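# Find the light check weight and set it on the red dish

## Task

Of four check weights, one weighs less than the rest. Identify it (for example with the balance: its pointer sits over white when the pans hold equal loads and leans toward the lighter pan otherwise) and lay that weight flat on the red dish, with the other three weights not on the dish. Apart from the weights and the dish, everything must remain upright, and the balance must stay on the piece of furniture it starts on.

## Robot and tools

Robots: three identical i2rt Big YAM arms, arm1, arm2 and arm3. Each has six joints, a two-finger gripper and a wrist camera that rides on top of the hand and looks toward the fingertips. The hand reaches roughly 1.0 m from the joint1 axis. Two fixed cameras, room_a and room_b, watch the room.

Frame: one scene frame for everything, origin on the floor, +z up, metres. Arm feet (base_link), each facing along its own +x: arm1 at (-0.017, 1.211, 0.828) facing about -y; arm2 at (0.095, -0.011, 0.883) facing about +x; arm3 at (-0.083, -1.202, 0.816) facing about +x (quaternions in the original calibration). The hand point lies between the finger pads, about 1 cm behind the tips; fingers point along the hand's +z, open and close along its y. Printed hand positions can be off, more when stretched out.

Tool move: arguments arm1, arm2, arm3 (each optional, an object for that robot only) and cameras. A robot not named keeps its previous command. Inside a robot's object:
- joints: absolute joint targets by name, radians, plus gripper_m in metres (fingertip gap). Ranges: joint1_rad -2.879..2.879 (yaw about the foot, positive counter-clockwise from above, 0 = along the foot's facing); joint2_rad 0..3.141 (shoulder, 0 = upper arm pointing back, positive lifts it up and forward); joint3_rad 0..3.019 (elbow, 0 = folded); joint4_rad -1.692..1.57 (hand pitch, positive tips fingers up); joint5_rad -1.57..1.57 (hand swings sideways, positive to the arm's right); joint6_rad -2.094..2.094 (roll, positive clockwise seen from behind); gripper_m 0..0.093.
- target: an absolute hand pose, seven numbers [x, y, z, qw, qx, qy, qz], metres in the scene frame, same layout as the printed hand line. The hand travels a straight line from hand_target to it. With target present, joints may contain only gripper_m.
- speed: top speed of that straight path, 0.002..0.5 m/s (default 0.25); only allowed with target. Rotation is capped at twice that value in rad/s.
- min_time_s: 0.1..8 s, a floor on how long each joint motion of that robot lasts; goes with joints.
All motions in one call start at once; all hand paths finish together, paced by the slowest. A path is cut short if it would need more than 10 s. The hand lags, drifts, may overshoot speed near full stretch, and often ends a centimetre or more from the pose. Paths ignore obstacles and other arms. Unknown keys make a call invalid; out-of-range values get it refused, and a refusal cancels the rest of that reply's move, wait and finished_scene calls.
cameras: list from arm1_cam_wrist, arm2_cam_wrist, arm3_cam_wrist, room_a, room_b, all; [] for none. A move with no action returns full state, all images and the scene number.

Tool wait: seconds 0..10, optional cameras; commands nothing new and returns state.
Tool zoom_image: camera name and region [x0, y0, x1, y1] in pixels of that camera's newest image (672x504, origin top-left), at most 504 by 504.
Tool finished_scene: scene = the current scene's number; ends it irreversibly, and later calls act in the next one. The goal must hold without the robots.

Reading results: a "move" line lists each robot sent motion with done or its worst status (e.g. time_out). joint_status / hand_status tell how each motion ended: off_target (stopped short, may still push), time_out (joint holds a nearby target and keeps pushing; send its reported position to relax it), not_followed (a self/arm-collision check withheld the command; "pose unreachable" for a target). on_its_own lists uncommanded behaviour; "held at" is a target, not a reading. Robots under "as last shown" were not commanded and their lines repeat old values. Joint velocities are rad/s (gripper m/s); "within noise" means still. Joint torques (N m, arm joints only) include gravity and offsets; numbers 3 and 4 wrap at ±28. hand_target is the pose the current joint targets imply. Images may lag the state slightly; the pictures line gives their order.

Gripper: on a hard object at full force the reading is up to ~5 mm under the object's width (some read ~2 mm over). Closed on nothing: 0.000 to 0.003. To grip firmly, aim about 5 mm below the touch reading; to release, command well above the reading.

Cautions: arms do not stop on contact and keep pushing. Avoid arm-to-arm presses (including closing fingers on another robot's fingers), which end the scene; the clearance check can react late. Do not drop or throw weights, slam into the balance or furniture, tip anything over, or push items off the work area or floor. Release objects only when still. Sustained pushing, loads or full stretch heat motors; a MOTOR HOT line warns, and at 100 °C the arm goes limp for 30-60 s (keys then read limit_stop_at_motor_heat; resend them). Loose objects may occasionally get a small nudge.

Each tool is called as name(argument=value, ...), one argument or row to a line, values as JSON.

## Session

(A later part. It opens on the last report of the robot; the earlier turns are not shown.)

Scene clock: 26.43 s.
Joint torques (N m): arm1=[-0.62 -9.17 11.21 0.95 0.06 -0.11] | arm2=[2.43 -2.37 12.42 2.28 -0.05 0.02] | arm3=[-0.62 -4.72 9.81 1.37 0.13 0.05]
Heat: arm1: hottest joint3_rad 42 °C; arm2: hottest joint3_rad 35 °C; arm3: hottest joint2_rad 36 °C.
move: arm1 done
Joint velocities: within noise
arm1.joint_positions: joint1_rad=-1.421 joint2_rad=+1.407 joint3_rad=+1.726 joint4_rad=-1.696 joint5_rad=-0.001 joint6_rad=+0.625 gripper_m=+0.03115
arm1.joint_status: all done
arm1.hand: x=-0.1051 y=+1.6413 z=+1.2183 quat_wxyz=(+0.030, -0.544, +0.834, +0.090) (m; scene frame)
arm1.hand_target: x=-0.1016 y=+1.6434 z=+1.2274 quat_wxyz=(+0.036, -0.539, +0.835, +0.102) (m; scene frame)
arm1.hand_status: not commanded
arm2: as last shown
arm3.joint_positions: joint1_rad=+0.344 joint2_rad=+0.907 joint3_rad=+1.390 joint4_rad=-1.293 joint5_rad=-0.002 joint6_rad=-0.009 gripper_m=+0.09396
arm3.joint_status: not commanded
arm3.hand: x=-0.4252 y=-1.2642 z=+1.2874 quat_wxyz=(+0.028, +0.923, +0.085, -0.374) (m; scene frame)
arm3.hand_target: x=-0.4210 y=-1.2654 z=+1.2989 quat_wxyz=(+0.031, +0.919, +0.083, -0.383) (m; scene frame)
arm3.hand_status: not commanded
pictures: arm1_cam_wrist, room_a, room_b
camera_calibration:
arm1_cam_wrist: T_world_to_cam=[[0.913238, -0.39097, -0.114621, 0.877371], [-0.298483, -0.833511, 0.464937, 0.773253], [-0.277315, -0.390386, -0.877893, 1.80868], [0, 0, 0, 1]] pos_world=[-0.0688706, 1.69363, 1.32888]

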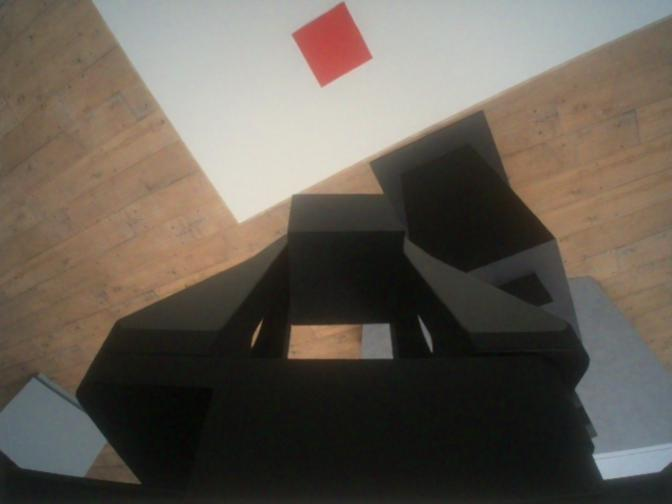

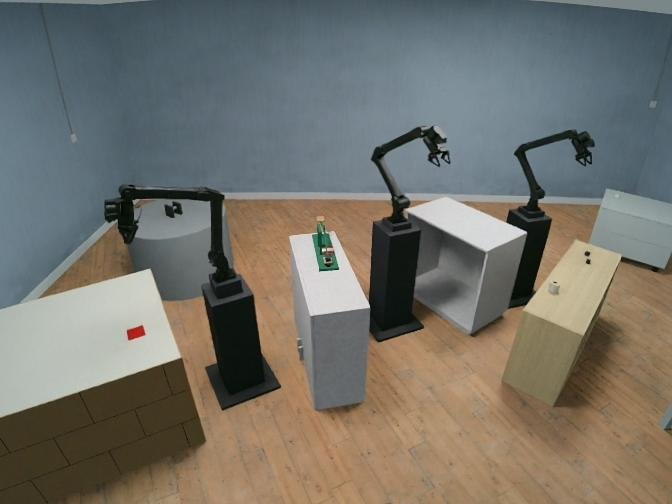

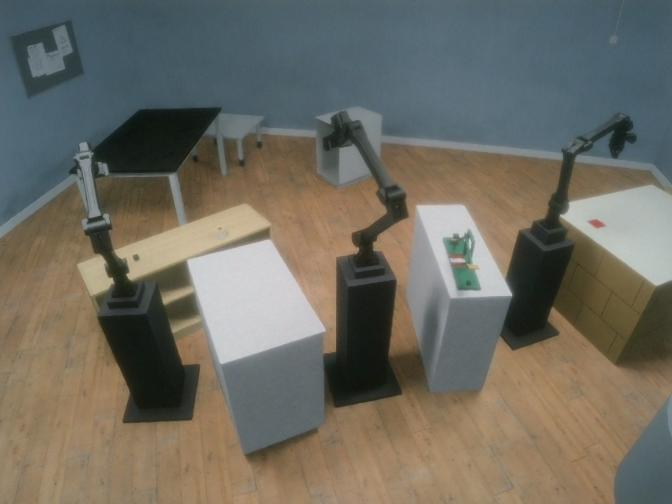

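move(
  arm1={"target":[-0.138,1.745,0.82,0.036,-0.541,0.8353,0.0921],"speed":0.35},
  cameras=["arm1_cam_wrist","room_a","room_b"],
)

zoom_image(
  camera="room_a",
  region=[90, 230, 210, 350],
)

zoom_image(
  camera="room_b",
  region=[550, 170, 640, 260],
)

Scene clock: 28.87 s.
Joint torques (N m): arm1=[0.67 -12.75 10.39 1.16 0.21 0.02] | arm2=[2.26 -2.43 12.42 2.22 -0.04 0] | arm3=[-0.67 -4.54 9.85 1.42 0.12 0.05]
Heat: arm1: hottest joint3_rad 42 °C; arm2: hottest joint3_rad 35 °C; arm3: hottest joint2_rad 36 °C.
move: arm1 off_target
Joint velocities: within noise
arm1.joint_positions: joint1_rad=-1.417 joint2_rad=+1.871 joint3_rad=+1.168 joint4_rad=-0.715 joint5_rad=+0.009 joint6_rad=+0.633 gripper_m=+0.03115
arm1.joint_status: not commanded
arm1.hand: x=-0.1271 y=+1.7274 z=+0.8066 quat_wxyz=(+0.027, -0.543, +0.837, +0.069) (m; scene frame)
arm1.hand_target: x=-0.1379 y=+1.7444 z=+0.8206 quat_wxyz=(+0.036, -0.541, +0.835, +0.092) (m; scene frame)
arm1.hand_status: off_target (0.025 m and 2.8 deg from the pose sent, 0.413 m and 0.8 deg at the start)
arm2.joint_positions: joint1_rad=+0.288 joint2_rad=+0.811 joint3_rad=+1.357 joint4_rad=-1.211 joint5_rad=+0.000 joint6_rad=+0.008 gripper_m=+0.09398
arm2.joint_status: not commanded
arm2.hand: x=-0.2293 y=-0.0958 z=+1.3776 quat_wxyz=(+0.047, +0.895, +0.106, -0.431) (m; scene frame)
arm2.hand_target: x=-0.2248 y=-0.0991 z=+1.3947 quat_wxyz=(+0.051, +0.884, +0.114, -0.451) (m; scene frame)
arm2.hand_status: not commanded
arm3: as last shown
pictures: arm1_cam_wrist, room_a, room_b
camera_calibration:
arm1_cam_wrist: T_world_to_cam=[[0.912631, -0.399998, -0.0842952, 0.874908], [-0.311032, -0.813281, 0.491765, 0.971728], [-0.265261, -0.422581, -0.866638, 1.52283], [0, 0, 0, 1]] pos_world=[-0.0922825, 1.78377, 0.915633]

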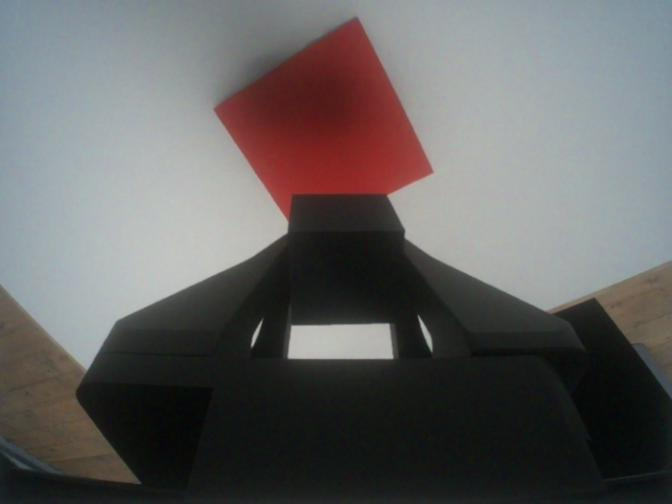

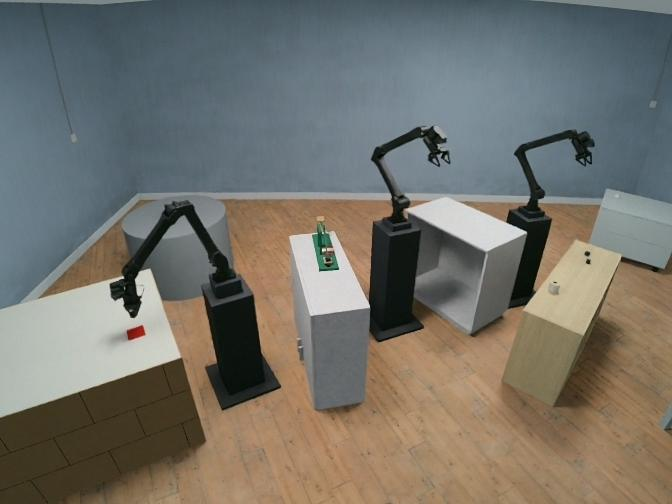

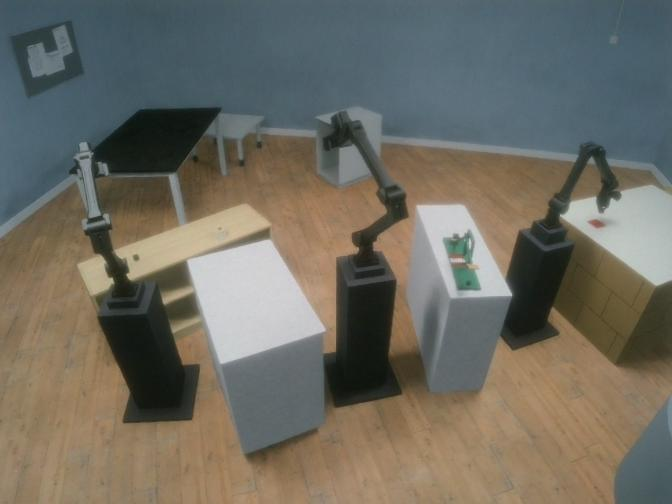

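Scaled by 4.200 from the camera's 672x504 image, which has a finer 960x720 frame.

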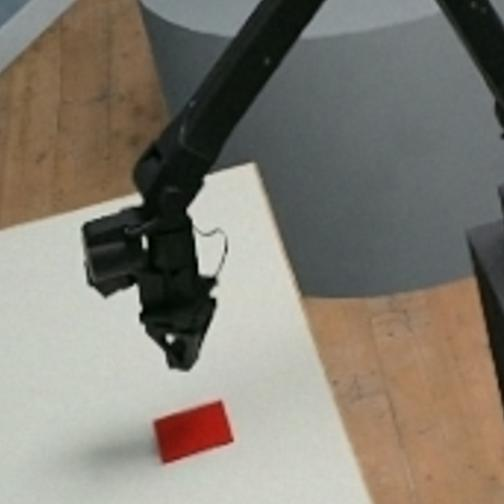

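Scaled by 5.600 from the camera's 672x504 image, which has a finer 960x720 frame.

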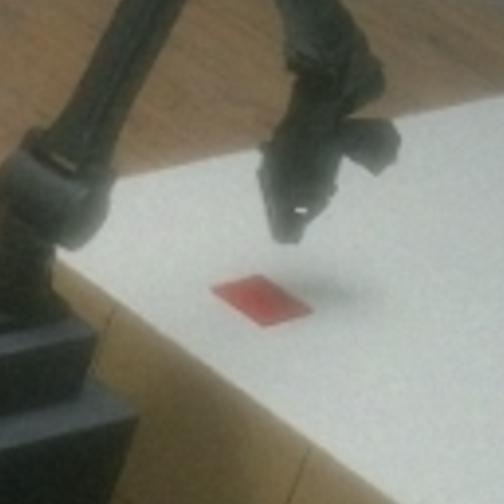

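move(
  arm1={"target":[-0.144,1.766,0.775,0.049,-0.539,0.833,0.118],"speed":0.2},
  cameras=["arm1_cam_wrist","room_a","room_b"],
)

zoom_image(
  camera="room_a",
  region=[110, 280, 170, 350],
)

zoom_image(
  camera="room_b",
  region=[570, 180, 630, 240],
)

Scene clock: 30.67 s.
Joint torques (N m): arm1=[0.91 -13.22 9.7 1.25 0.21 0.01] | arm2=[2.32 -2.43 12.41 2.19 -0.06 0] | arm3=[-0.56 -4.66 9.78 1.35 0.13 0.05]
Heat: arm1: hottest joint3_rad 42 °C; arm2: hottest joint3_rad 36 °C; arm3: hottest joint2_rad 36 °C.
move: arm1 off_target
Joint velocities: within noise
arm1.joint_positions: joint1_rad=-1.414 joint2_rad=+1.966 joint3_rad=+1.168 joint4_rad=-0.558 joint5_rad=+0.017 joint6_rad=+0.636 gripper_m=+0.03115
arm1.joint_status: not commanded
arm1.hand: x=-0.1326 y=+1.7486 z=+0.7645 quat_wxyz=(+0.041, -0.541, +0.835, +0.097) (m; scene frame)
arm1.hand_target: x=-0.1440 y=+1.7654 z=+0.7757 quat_wxyz=(+0.049, -0.539, +0.833, +0.118) (m; scene frame)
arm1.hand_status: off_target (0.023 m and 2.6 deg from the pose sent, 0.053 m and 6.2 deg at the start)
arm2, arm3: as last shown
pictures: arm1_cam_wrist, room_a, room_b
camera_calibration:
arm1_cam_wrist: T_world_to_cam=[[0.911414, -0.39509, -0.115012, 0.899571], [-0.309158, -0.841923, 0.442252, 1.0961], [-0.27156, -0.367518, -0.889486, 1.4142], [0, 0, 0, 1]] pos_world=[-0.096972, 1.79799, 0.876623]

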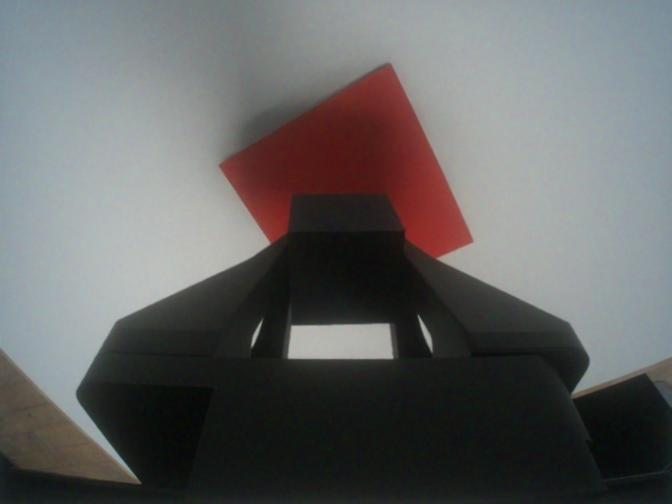

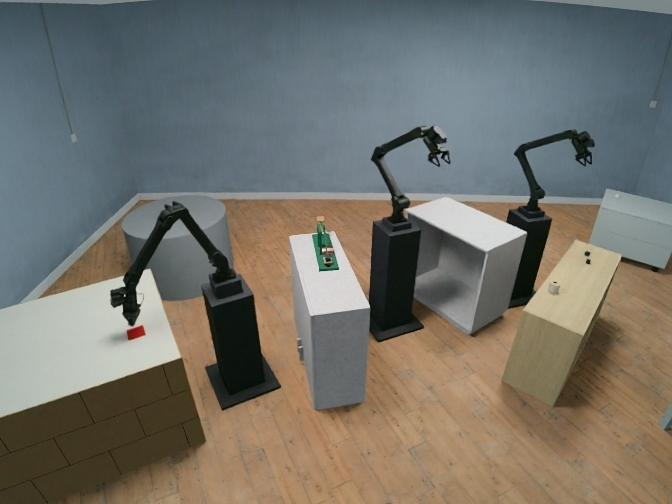

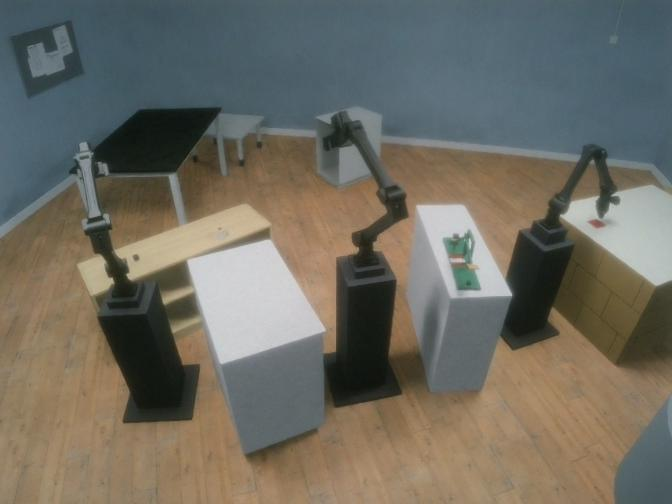

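Scaled by 7.200 from the camera's 672x504 image, which has a finer 960x720 frame.

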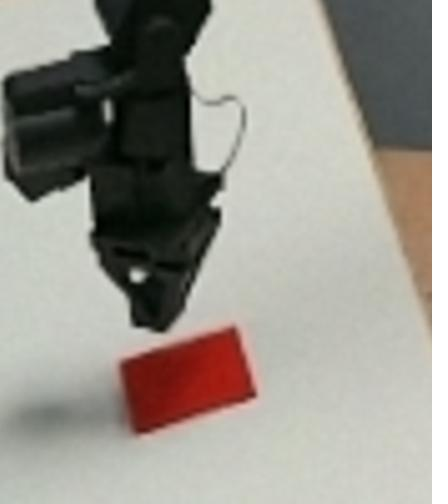

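Scaled by 8.400 from the camera's 672x504 image, which has a finer 960x720 frame.

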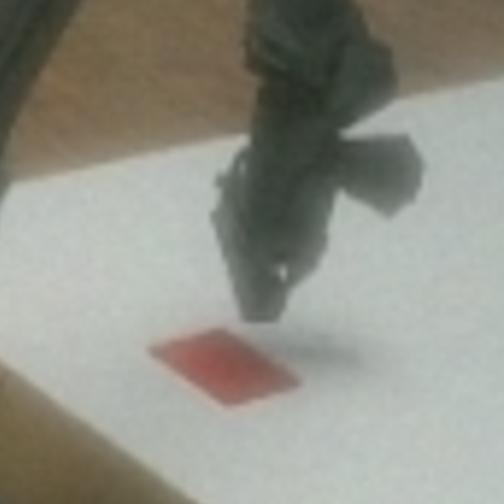

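move(
  arm1={"target":[-0.147,1.768,0.738,0.049,-0.539,0.833,0.118],"speed":0.12},
  cameras=["arm1_cam_wrist","room_a","room_b"],
)

zoom_image(
  camera="room_a",
  region=[110, 290, 170, 350],
)

zoom_image(
  camera="room_b",
  region=[570, 180, 630, 240],
)

Scene clock: 32.20 s.
Joint torques (N m): arm1=[0.73 -13.22 8.99 1.26 0.22 0.03] | arm2=[2.37 -2.49 12.38 2.26 -0.05 0] | arm3=[-0.73 -4.54 9.8 1.39 0.11 0.05]
Heat: arm1: hottest joint3_rad 42 °C; arm2: hottest joint3_rad 36 °C; arm3: hottest joint3_rad 37 °C.
move: arm1 off_target
Joint velocities: within noise
arm1.joint_positions: joint1_rad=-1.410 joint2_rad=+2.040 joint3_rad=+1.168 joint4_rad=-0.481 joint5_rad=+0.018 joint6_rad=+0.640 gripper_m=+0.03115
arm1.joint_status: not commanded
arm1.hand: x=-0.1355 y=+1.7509 z=+0.7294 quat_wxyz=(+0.042, -0.540, +0.835, +0.098) (m; scene frame)
arm1.hand_target: x=-0.1470 y=+1.7674 z=+0.7386 quat_wxyz=(+0.049, -0.539, +0.833, +0.118) (m; scene frame)
arm1.hand_status: off_target (0.022 m and 2.4 deg from the pose sent, 0.036 m and 2.6 deg at the start)
arm2, arm3: as last shown
pictures: arm1_cam_wrist, room_a, room_b
camera_calibration:
arm1_cam_wrist: T_world_to_cam=[[0.911308, -0.394917, -0.116442, 0.899859], [-0.309128, -0.84309, 0.440045, 1.11632], [-0.271952, -0.36502, -0.890394, 1.37925], [0, 0, 0, 1]] pos_world=[-0.0998713, 1.79999, 0.841627]

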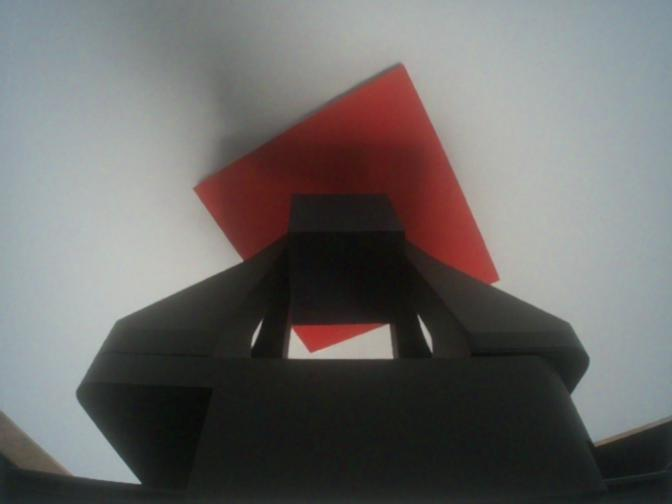

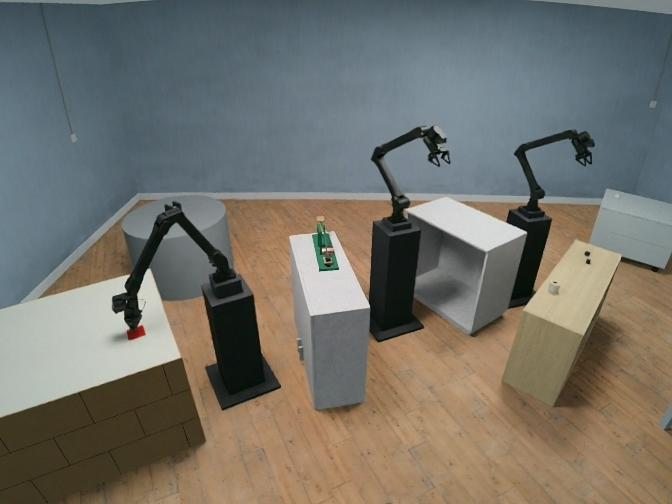

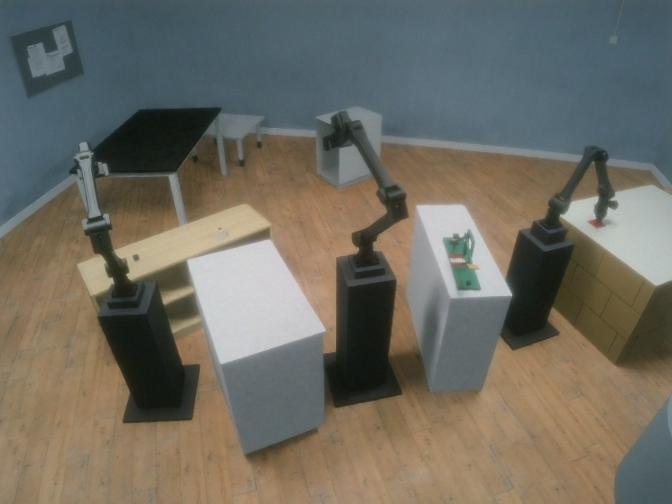

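Scaled by 8.400 from the camera's 672x504 image, which has a finer 960x720 frame.

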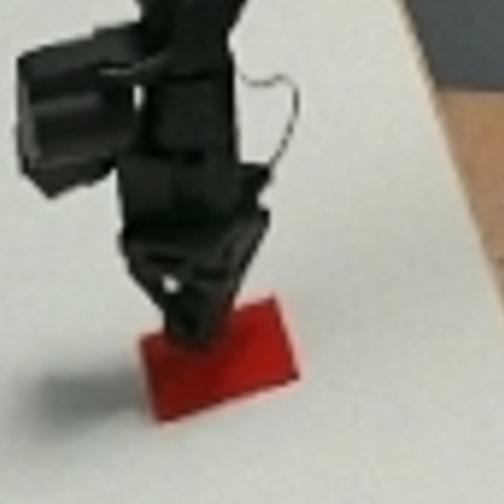

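Scaled by 8.400 from the camera's 672x504 image, which has a finer 960x720 frame.

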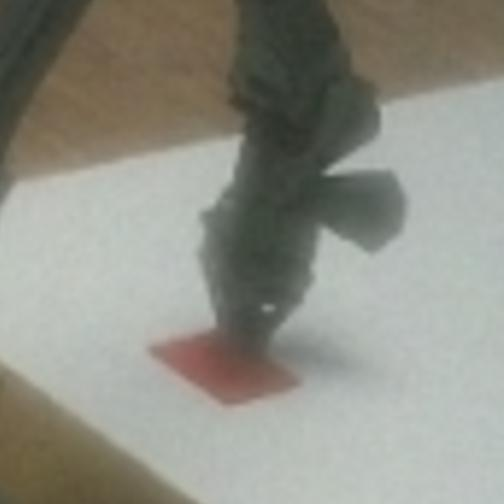

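move(
  arm1={"target":[-0.148,1.767,0.729,0.049,-0.539,0.833,0.118],"speed":0.05},
)

move(
  arm1={"target":[-0.148,1.767,0.722,0.049,-0.539,0.833,0.118],"speed":0.05},
  cameras=["arm1_cam_wrist","room_b"],
)

zoom_image(
  camera="arm1_cam_wrist",
  region=[180, 30, 520, 360],
)

zoom_image(
  camera="room_b",
  region=[570, 180, 630, 240],
)

Scene clock: 33.63 s.
Joint torques (N m): arm1=[0.97 -12.86 8.77 1.37 0.22 0.02] | arm2=[2.32 -2.55 12.48 2.22 -0.04 0] | arm3=[-0.73 -4.72 9.81 1.37 0.12 0.05]
Heat: arm1: hottest joint3_rad 42 °C; arm2: hottest joint3_rad 36 °C; arm3: hottest joint3_rad 37 °C.
move: arm1 off_target
Joint velocities: within noise
arm1.joint_positions: joint1_rad=-1.408 joint2_rad=+2.050 joint3_rad=+1.168 joint4_rad=-0.461 joint5_rad=+0.019 joint6_rad=+0.642 gripper_m=+0.03115
arm1.joint_status: not commanded
arm1.hand: x=-0.1370 y=+1.7531 z=+0.7250 quat_wxyz=(+0.044, -0.540, +0.834, +0.103) (m; scene frame)
arm1.hand_target: x=-0.1480 y=+1.7666 z=+0.7295 quat_wxyz=(+0.049, -0.539, +0.833, +0.118) (m; scene frame)
arm1.hand_status: off_target (0.018 m and 1.9 deg from the pose sent, 0.020 m and 2.4 deg at the start)
arm2, arm3: as last shown
pictures: none

Scene clock: 34.60 s.
Joint torques (N m): arm1=[1.08 -12.63 8.88 1.42 0.21 0.03] | arm2=[2.26 -2.55 12.45 2.22 -0.02 0] | arm3=[-0.56 -4.72 9.81 1.4 0.13 0.05]
Heat: arm1: hottest joint3_rad 42 °C; arm2: hottest joint3_rad 36 °C; arm3: hottest joint3_rad 37 °C.
move: arm1 off_target
Joint velocities: within noise
arm1.joint_positions: joint1_rad=-1.408 joint2_rad=+2.065 joint3_rad=+1.168 joint4_rad=-0.447 joint5_rad=+0.019 joint6_rad=+0.642 gripper_m=+0.03115
arm1.joint_status: not commanded
arm1.hand: x=-0.1371 y=+1.7531 z=+0.7180 quat_wxyz=(+0.044, -0.540, +0.834, +0.103) (m; scene frame)
arm1.hand_target: x=-0.1480 y=+1.7665 z=+0.7223 quat_wxyz=(+0.049, -0.539, +0.833, +0.118) (m; scene frame)
arm1.hand_status: off_target (0.018 m and 1.9 deg from the pose sent, 0.018 m and 1.9 deg at the start)
arm2, arm3: as last shown
pictures: arm1_cam_wrist, room_b
camera_calibration:
arm1_cam_wrist: T_world_to_cam=[[0.911001, -0.394002, -0.121814, 0.903014], [-0.308518, -0.847117, 0.432677, 1.13519], [-0.273666, -0.356588, -0.893282, 1.35659], [0, 0, 0, 1]] pos_world=[-0.101168, 1.80117, 0.83064]

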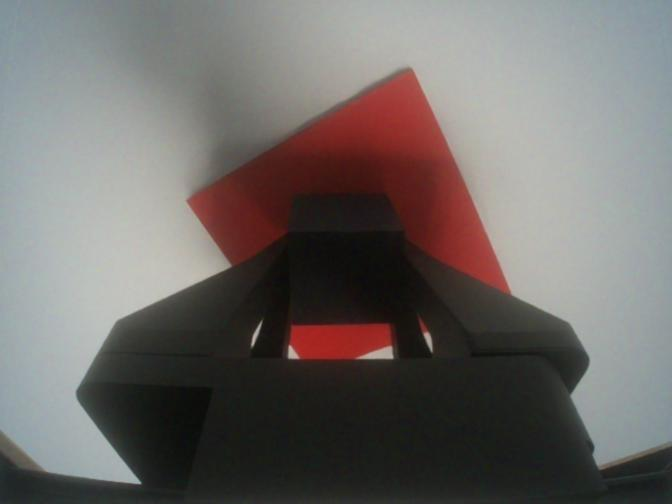

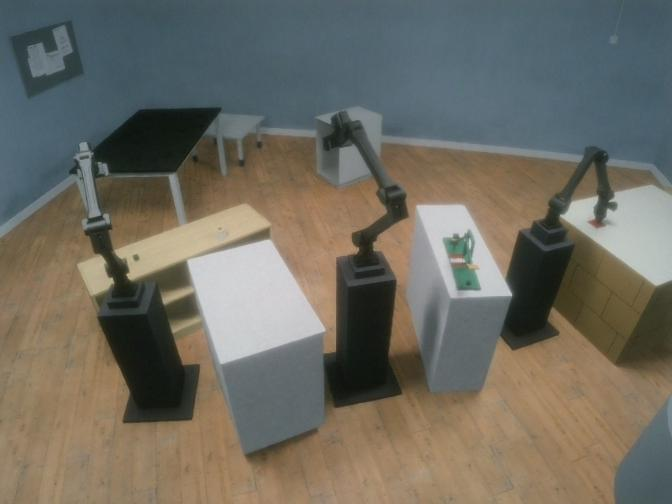

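Scaled by 1.482 from the camera's 672x504 image, which has a finer 960x720 frame.

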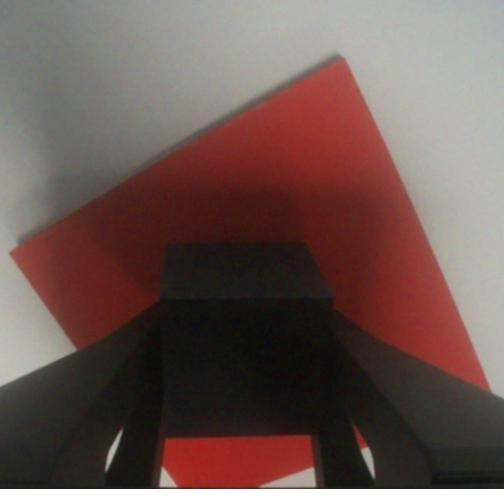

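Scaled by 8.400 from the camera's 672x504 image, which has a finer 960x720 frame.

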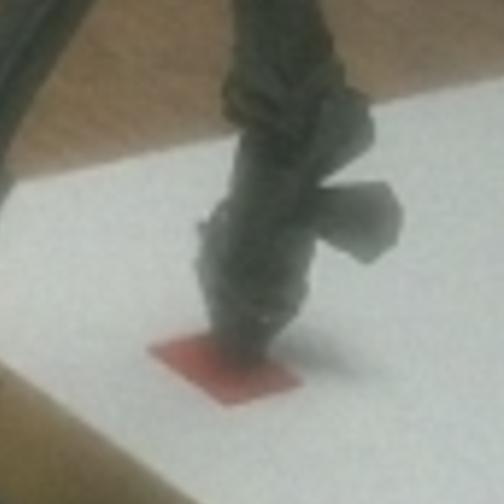

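move(
  arm1={"target":[-0.149,1.764,0.716,0.049,-0.539,0.833,0.118],"speed":0.04},
)

move(
  arm1={"target":[-0.149,1.764,0.711,0.049,-0.539,0.833,0.118],"speed":0.04},
  cameras=["arm1_cam_wrist"],
)

zoom_image(
  camera="arm1_cam_wrist",
  region=[180, 30, 520, 360],
)

Scene clock: 35.77 s.
Joint torques (N m): arm1=[0.97 -13.04 7.98 1.31 0.23 -0.01] | arm2=[2.26 -2.32 12.42 2.25 -0.04 -0.02] | arm3=[-0.67 -4.72 9.81 1.37 0.12 0.06]
Heat: arm1: hottest joint3_rad 42 °C; arm2: hottest joint3_rad 37 °C; arm3: hottest joint3_rad 37 °C.
move: arm1 off_target
Joint velocities: within noise
arm1.joint_positions: joint1_rad=-1.405 joint2_rad=+2.072 joint3_rad=+1.168 joint4_rad=-0.431 joint5_rad=+0.019 joint6_rad=+0.645 gripper_m=+0.03115
arm1.joint_status: not commanded
arm1.hand: x=-0.1391 y=+1.7549 z=+0.7149 quat_wxyz=(+0.045, -0.540, +0.834, +0.107) (m; scene frame)
arm1.hand_target: x=-0.1490 y=+1.7637 z=+0.7162 quat_wxyz=(+0.049, -0.539, +0.833, +0.118) (m; scene frame)
arm1.hand_status: off_target (0.014 m and 1.3 deg from the pose sent, 0.016 m and 1.9 deg at the start)
arm2, arm3: as last shown
pictures: none

Scene clock: 36.73 s.
Joint torques (N m): arm1=[0.62 -12.45 7.95 1.46 0.23 -0.01] | arm2=[2.32 -2.67 12.37 2.22 -0.05 0] | arm3=[-0.73 -4.78 9.78 1.4 0.13 0.06]
Heat: arm1: hottest joint3_rad 42 °C; arm2: hottest joint3_rad 37 °C; arm3: hottest joint3_rad 37 °C.
move: arm1 off_target
Joint velocities: within noise
arm1.joint_positions: joint1_rad=-1.405 joint2_rad=+2.075 joint3_rad=+1.168 joint4_rad=-0.423 joint5_rad=+0.020 joint6_rad=+0.645 gripper_m=+0.03115
arm1.joint_status: not commanded
arm1.hand: x=-0.1393 y=+1.7561 z=+0.7141 quat_wxyz=(+0.046, -0.539, +0.834, +0.109) (m; scene frame)
arm1.hand_target: x=-0.1490 y=+1.7637 z=+0.7112 quat_wxyz=(+0.049, -0.539, +0.833, +0.118) (m; scene frame)
arm1.hand_status: off_target (0.013 m and 1.0 deg from the pose sent, 0.014 m and 1.3 deg at the start)
arm2, arm3: as last shown
pictures: arm1_cam_wrist
camera_calibration:
arm1_cam_wrist: T_world_to_cam=[[0.91054, -0.392511, -0.12981, 0.908845], [-0.307584, -0.852983, 0.421677, 1.15698], [-0.276239, -0.344026, -0.897406, 1.33401], [0, 0, 0, 1]] pos_world=[-0.103164, 1.80255, 0.827258]

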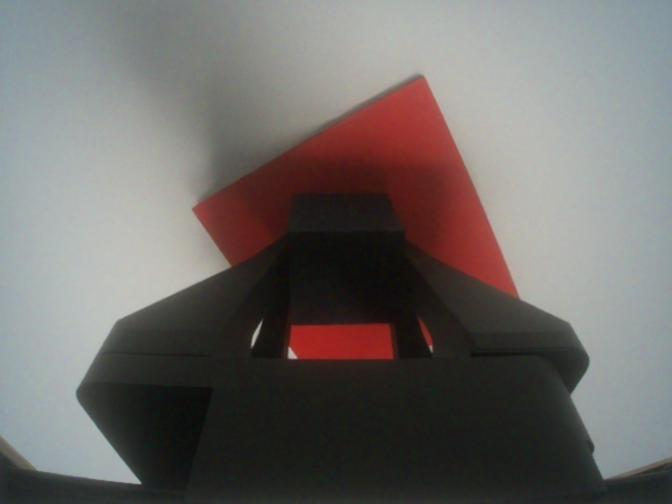

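Scaled by 1.482 from the camera's 672x504 image, which has a finer 960x720 frame.

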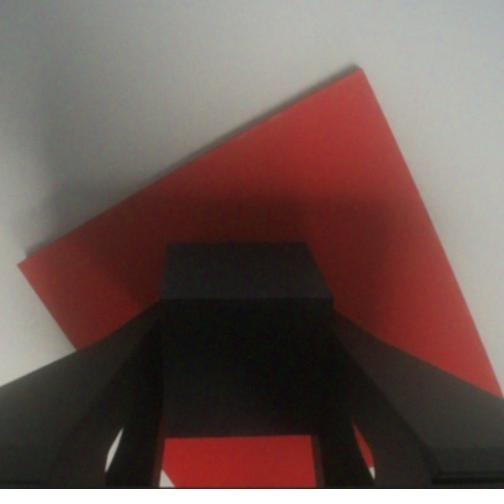

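move(
  arm1={"joints":{"gripper_m":0.05},"min_time_s":1.5},
)

move(
  arm1={"target":[-0.135,1.745,0.82,0.044,-0.54,0.834,0.103],"speed":0.12},
  cameras=["all"],
)

zoom_image(
  camera="room_b",
  region=[420, 180, 630, 310],
)

zoom_image(
  camera="arm1_cam_wrist",
  region=[180, 30, 520, 360],
)

zoom_image(
  camera="room_a",
  region=[110, 290, 170, 350],
)

Scene clock: 41.03 s.
Joint torques (N m): arm1=[0.85 -11.99 7.94 1.11 0.17 0.01] | arm2=[2.26 -2.49 12.44 2.29 -0.03 -0.01] | arm3=[-0.62 -4.6 9.81 1.37 0.12 0.05]
Heat: arm1: hottest joint3_rad 42 °C; arm2: hottest joint3_rad 37 °C; arm3: hottest joint3_rad 38 °C.
move: arm1 done
Joint velocities: within noise
arm1.joint_positions: joint1_rad=-1.401 joint2_rad=+2.075 joint3_rad=+1.168 joint4_rad=-0.413 joint5_rad=+0.020 joint6_rad=+0.646 gripper_m=+0.04989
arm1.joint_status: all done
arm1.hand: x=-0.1417 y=+1.7581 z=+0.7147 quat_wxyz=(+0.048, -0.540, +0.832, +0.114) (m; scene frame)
arm1.hand_target: x=-0.1490 y=+1.7637 z=+0.7112 quat_wxyz=(+0.049, -0.539, +0.833, +0.118) (m; scene frame)
arm1.hand_status: not commanded
arm2: as last shown
arm3.joint_positions: joint1_rad=+0.344 joint2_rad=+0.907 joint3_rad=+1.390 joint4_rad=-1.293 joint5_rad=-0.002 joint6_rad=-0.009 gripper_m=+0.09396
arm3.joint_status: not commanded
arm3.hand: x=-0.4252 y=-1.2642 z=+1.2874 quat_wxyz=(+0.028, +0.923, +0.085, -0.374) (m; scene frame)
arm3.hand_target: x=-0.4210 y=-1.2654 z=+1.2989 quat_wxyz=(+0.031, +0.919, +0.083, -0.383) (m; scene frame)
arm3.hand_status: not commanded
pictures: none

Scene clock: 42.73 s.
Joint torques (N m): arm1=[-0.32 -13.57 8.77 0.5 0.09 -0.12] | arm2=[2.2 -2.61 12.4 2.24 -0.04 0.02] | arm3=[-0.67 -4.66 9.81 1.36 0.13 0.05]
Heat: arm1: hottest joint3_rad 42 °C; arm2: hottest joint3_rad 38 °C; arm3: hottest joint3_rad 38 °C.
move: arm1 off_target
Joint velocities: within noise
arm1.joint_positions: joint1_rad=-1.401 joint2_rad=+1.880 joint3_rad=+1.163 joint4_rad=-0.656 joint5_rad=+0.020 joint6_rad=+0.646 gripper_m=+0.04993
arm1.joint_status: not commanded
arm1.hand: x=-0.1359 y=+1.7363 z=+0.8028 quat_wxyz=(+0.039, -0.542, +0.835, +0.089) (m; scene frame)
arm1.hand_target: x=-0.1350 y=+1.7448 z=+0.8200 quat_wxyz=(+0.044, -0.540, +0.834, +0.103) (m; scene frame)
arm1.hand_status: off_target (0.019 m and 1.7 deg from the pose sent, 0.106 m and 1.4 deg at the start)
arm2.joint_positions: joint1_rad=+0.288 joint2_rad=+0.811 joint3_rad=+1.357 joint4_rad=-1.211 joint5_rad=+0.000 joint6_rad=+0.008 gripper_m=+0.09398
arm2.joint_status: not commanded
arm2.hand: x=-0.2293 y=-0.0958 z=+1.3776 quat_wxyz=(+0.047, +0.895, +0.106, -0.431) (m; scene frame)
arm2.hand_target: x=-0.2248 y=-0.0991 z=+1.3947 quat_wxyz=(+0.051, +0.884, +0.114, -0.451) (m; scene frame)
arm2.hand_status: not commanded
arm3: as last shown
pictures: arm1_cam_wrist, arm2_cam_wrist, arm3_cam_wrist, room_a, room_b
camera_calibration:
arm1_cam_wrist: T_world_to_cam=[[0.913045, -0.394408, -0.10388, 0.892228], [-0.309218, -0.835479, 0.454267, 1.04695], [-0.265956, -0.382645, -0.884788, 1.46613], [0, 0, 0, 1]] pos_world=[-0.100983, 1.78761, 0.914303]
arm2_cam_wrist: T_world_to_cam=[[-0.236563, 0.971598, 0.00592384, 0.0318734], [0.934413, 0.229171, -0.272678, 0.61716], [-0.266291, -0.05897, -0.962087, 1.38275], [0, 0, 0, 1]] pos_world=[-0.200929, -0.0908628, 1.49842]
arm3_cam_wrist: T_world_to_cam=[[-0.171373, 0.985201, 0.00332994, 1.17013], [0.974246, 0.169968, -0.148175, 0.822341], [-0.146548, -0.022149, -0.988956, 1.30939], [0, 0, 0, 1]] pos_world=[-0.408746, -1.26358, 1.41288]

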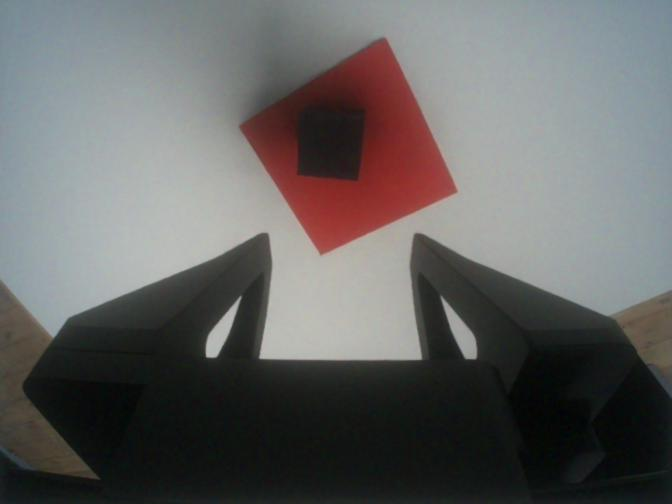

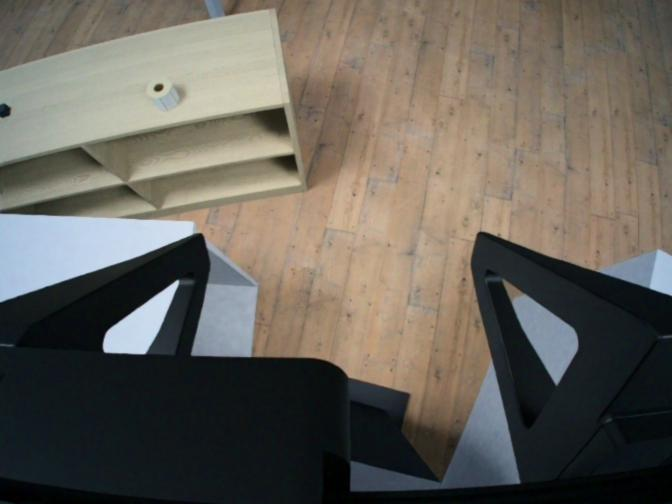

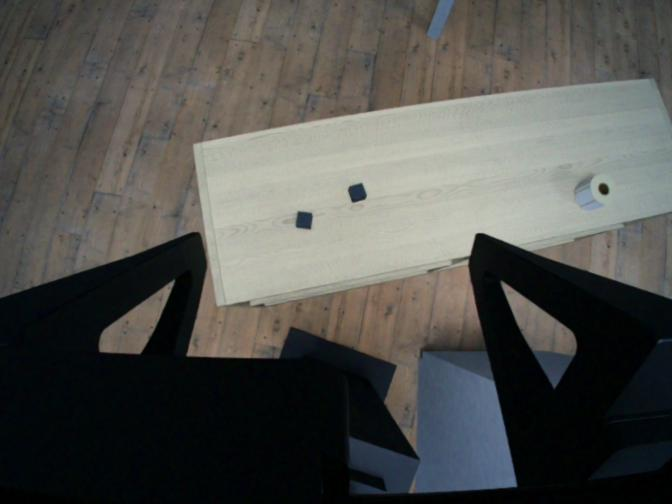

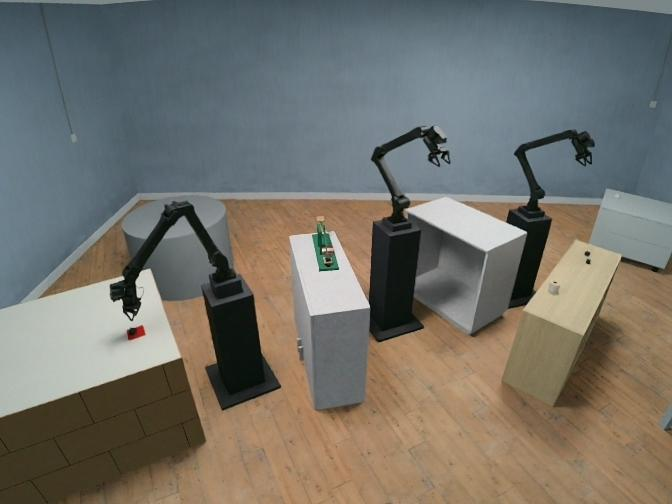

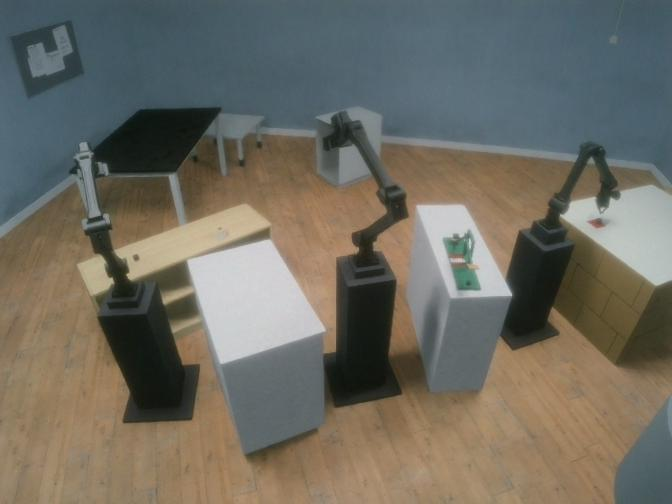

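Scaled by 2.400 from the camera's 672x504 image, which has a finer 960x720 frame.

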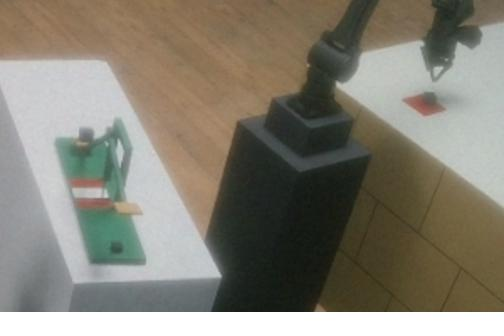

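Scaled by 1.482 from the camera's 672x504 image, which has a finer 960x720 frame.

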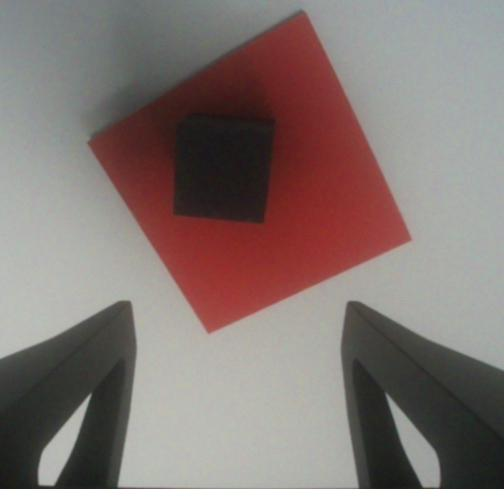

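Scaled by 8.400 from the camera's 672x504 image, which has a finer 960x720 frame.

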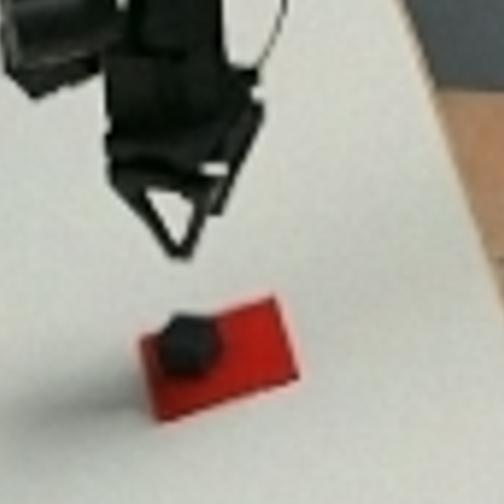

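finished_scene(
  scene=1,
)

The scene is finished: the task was done.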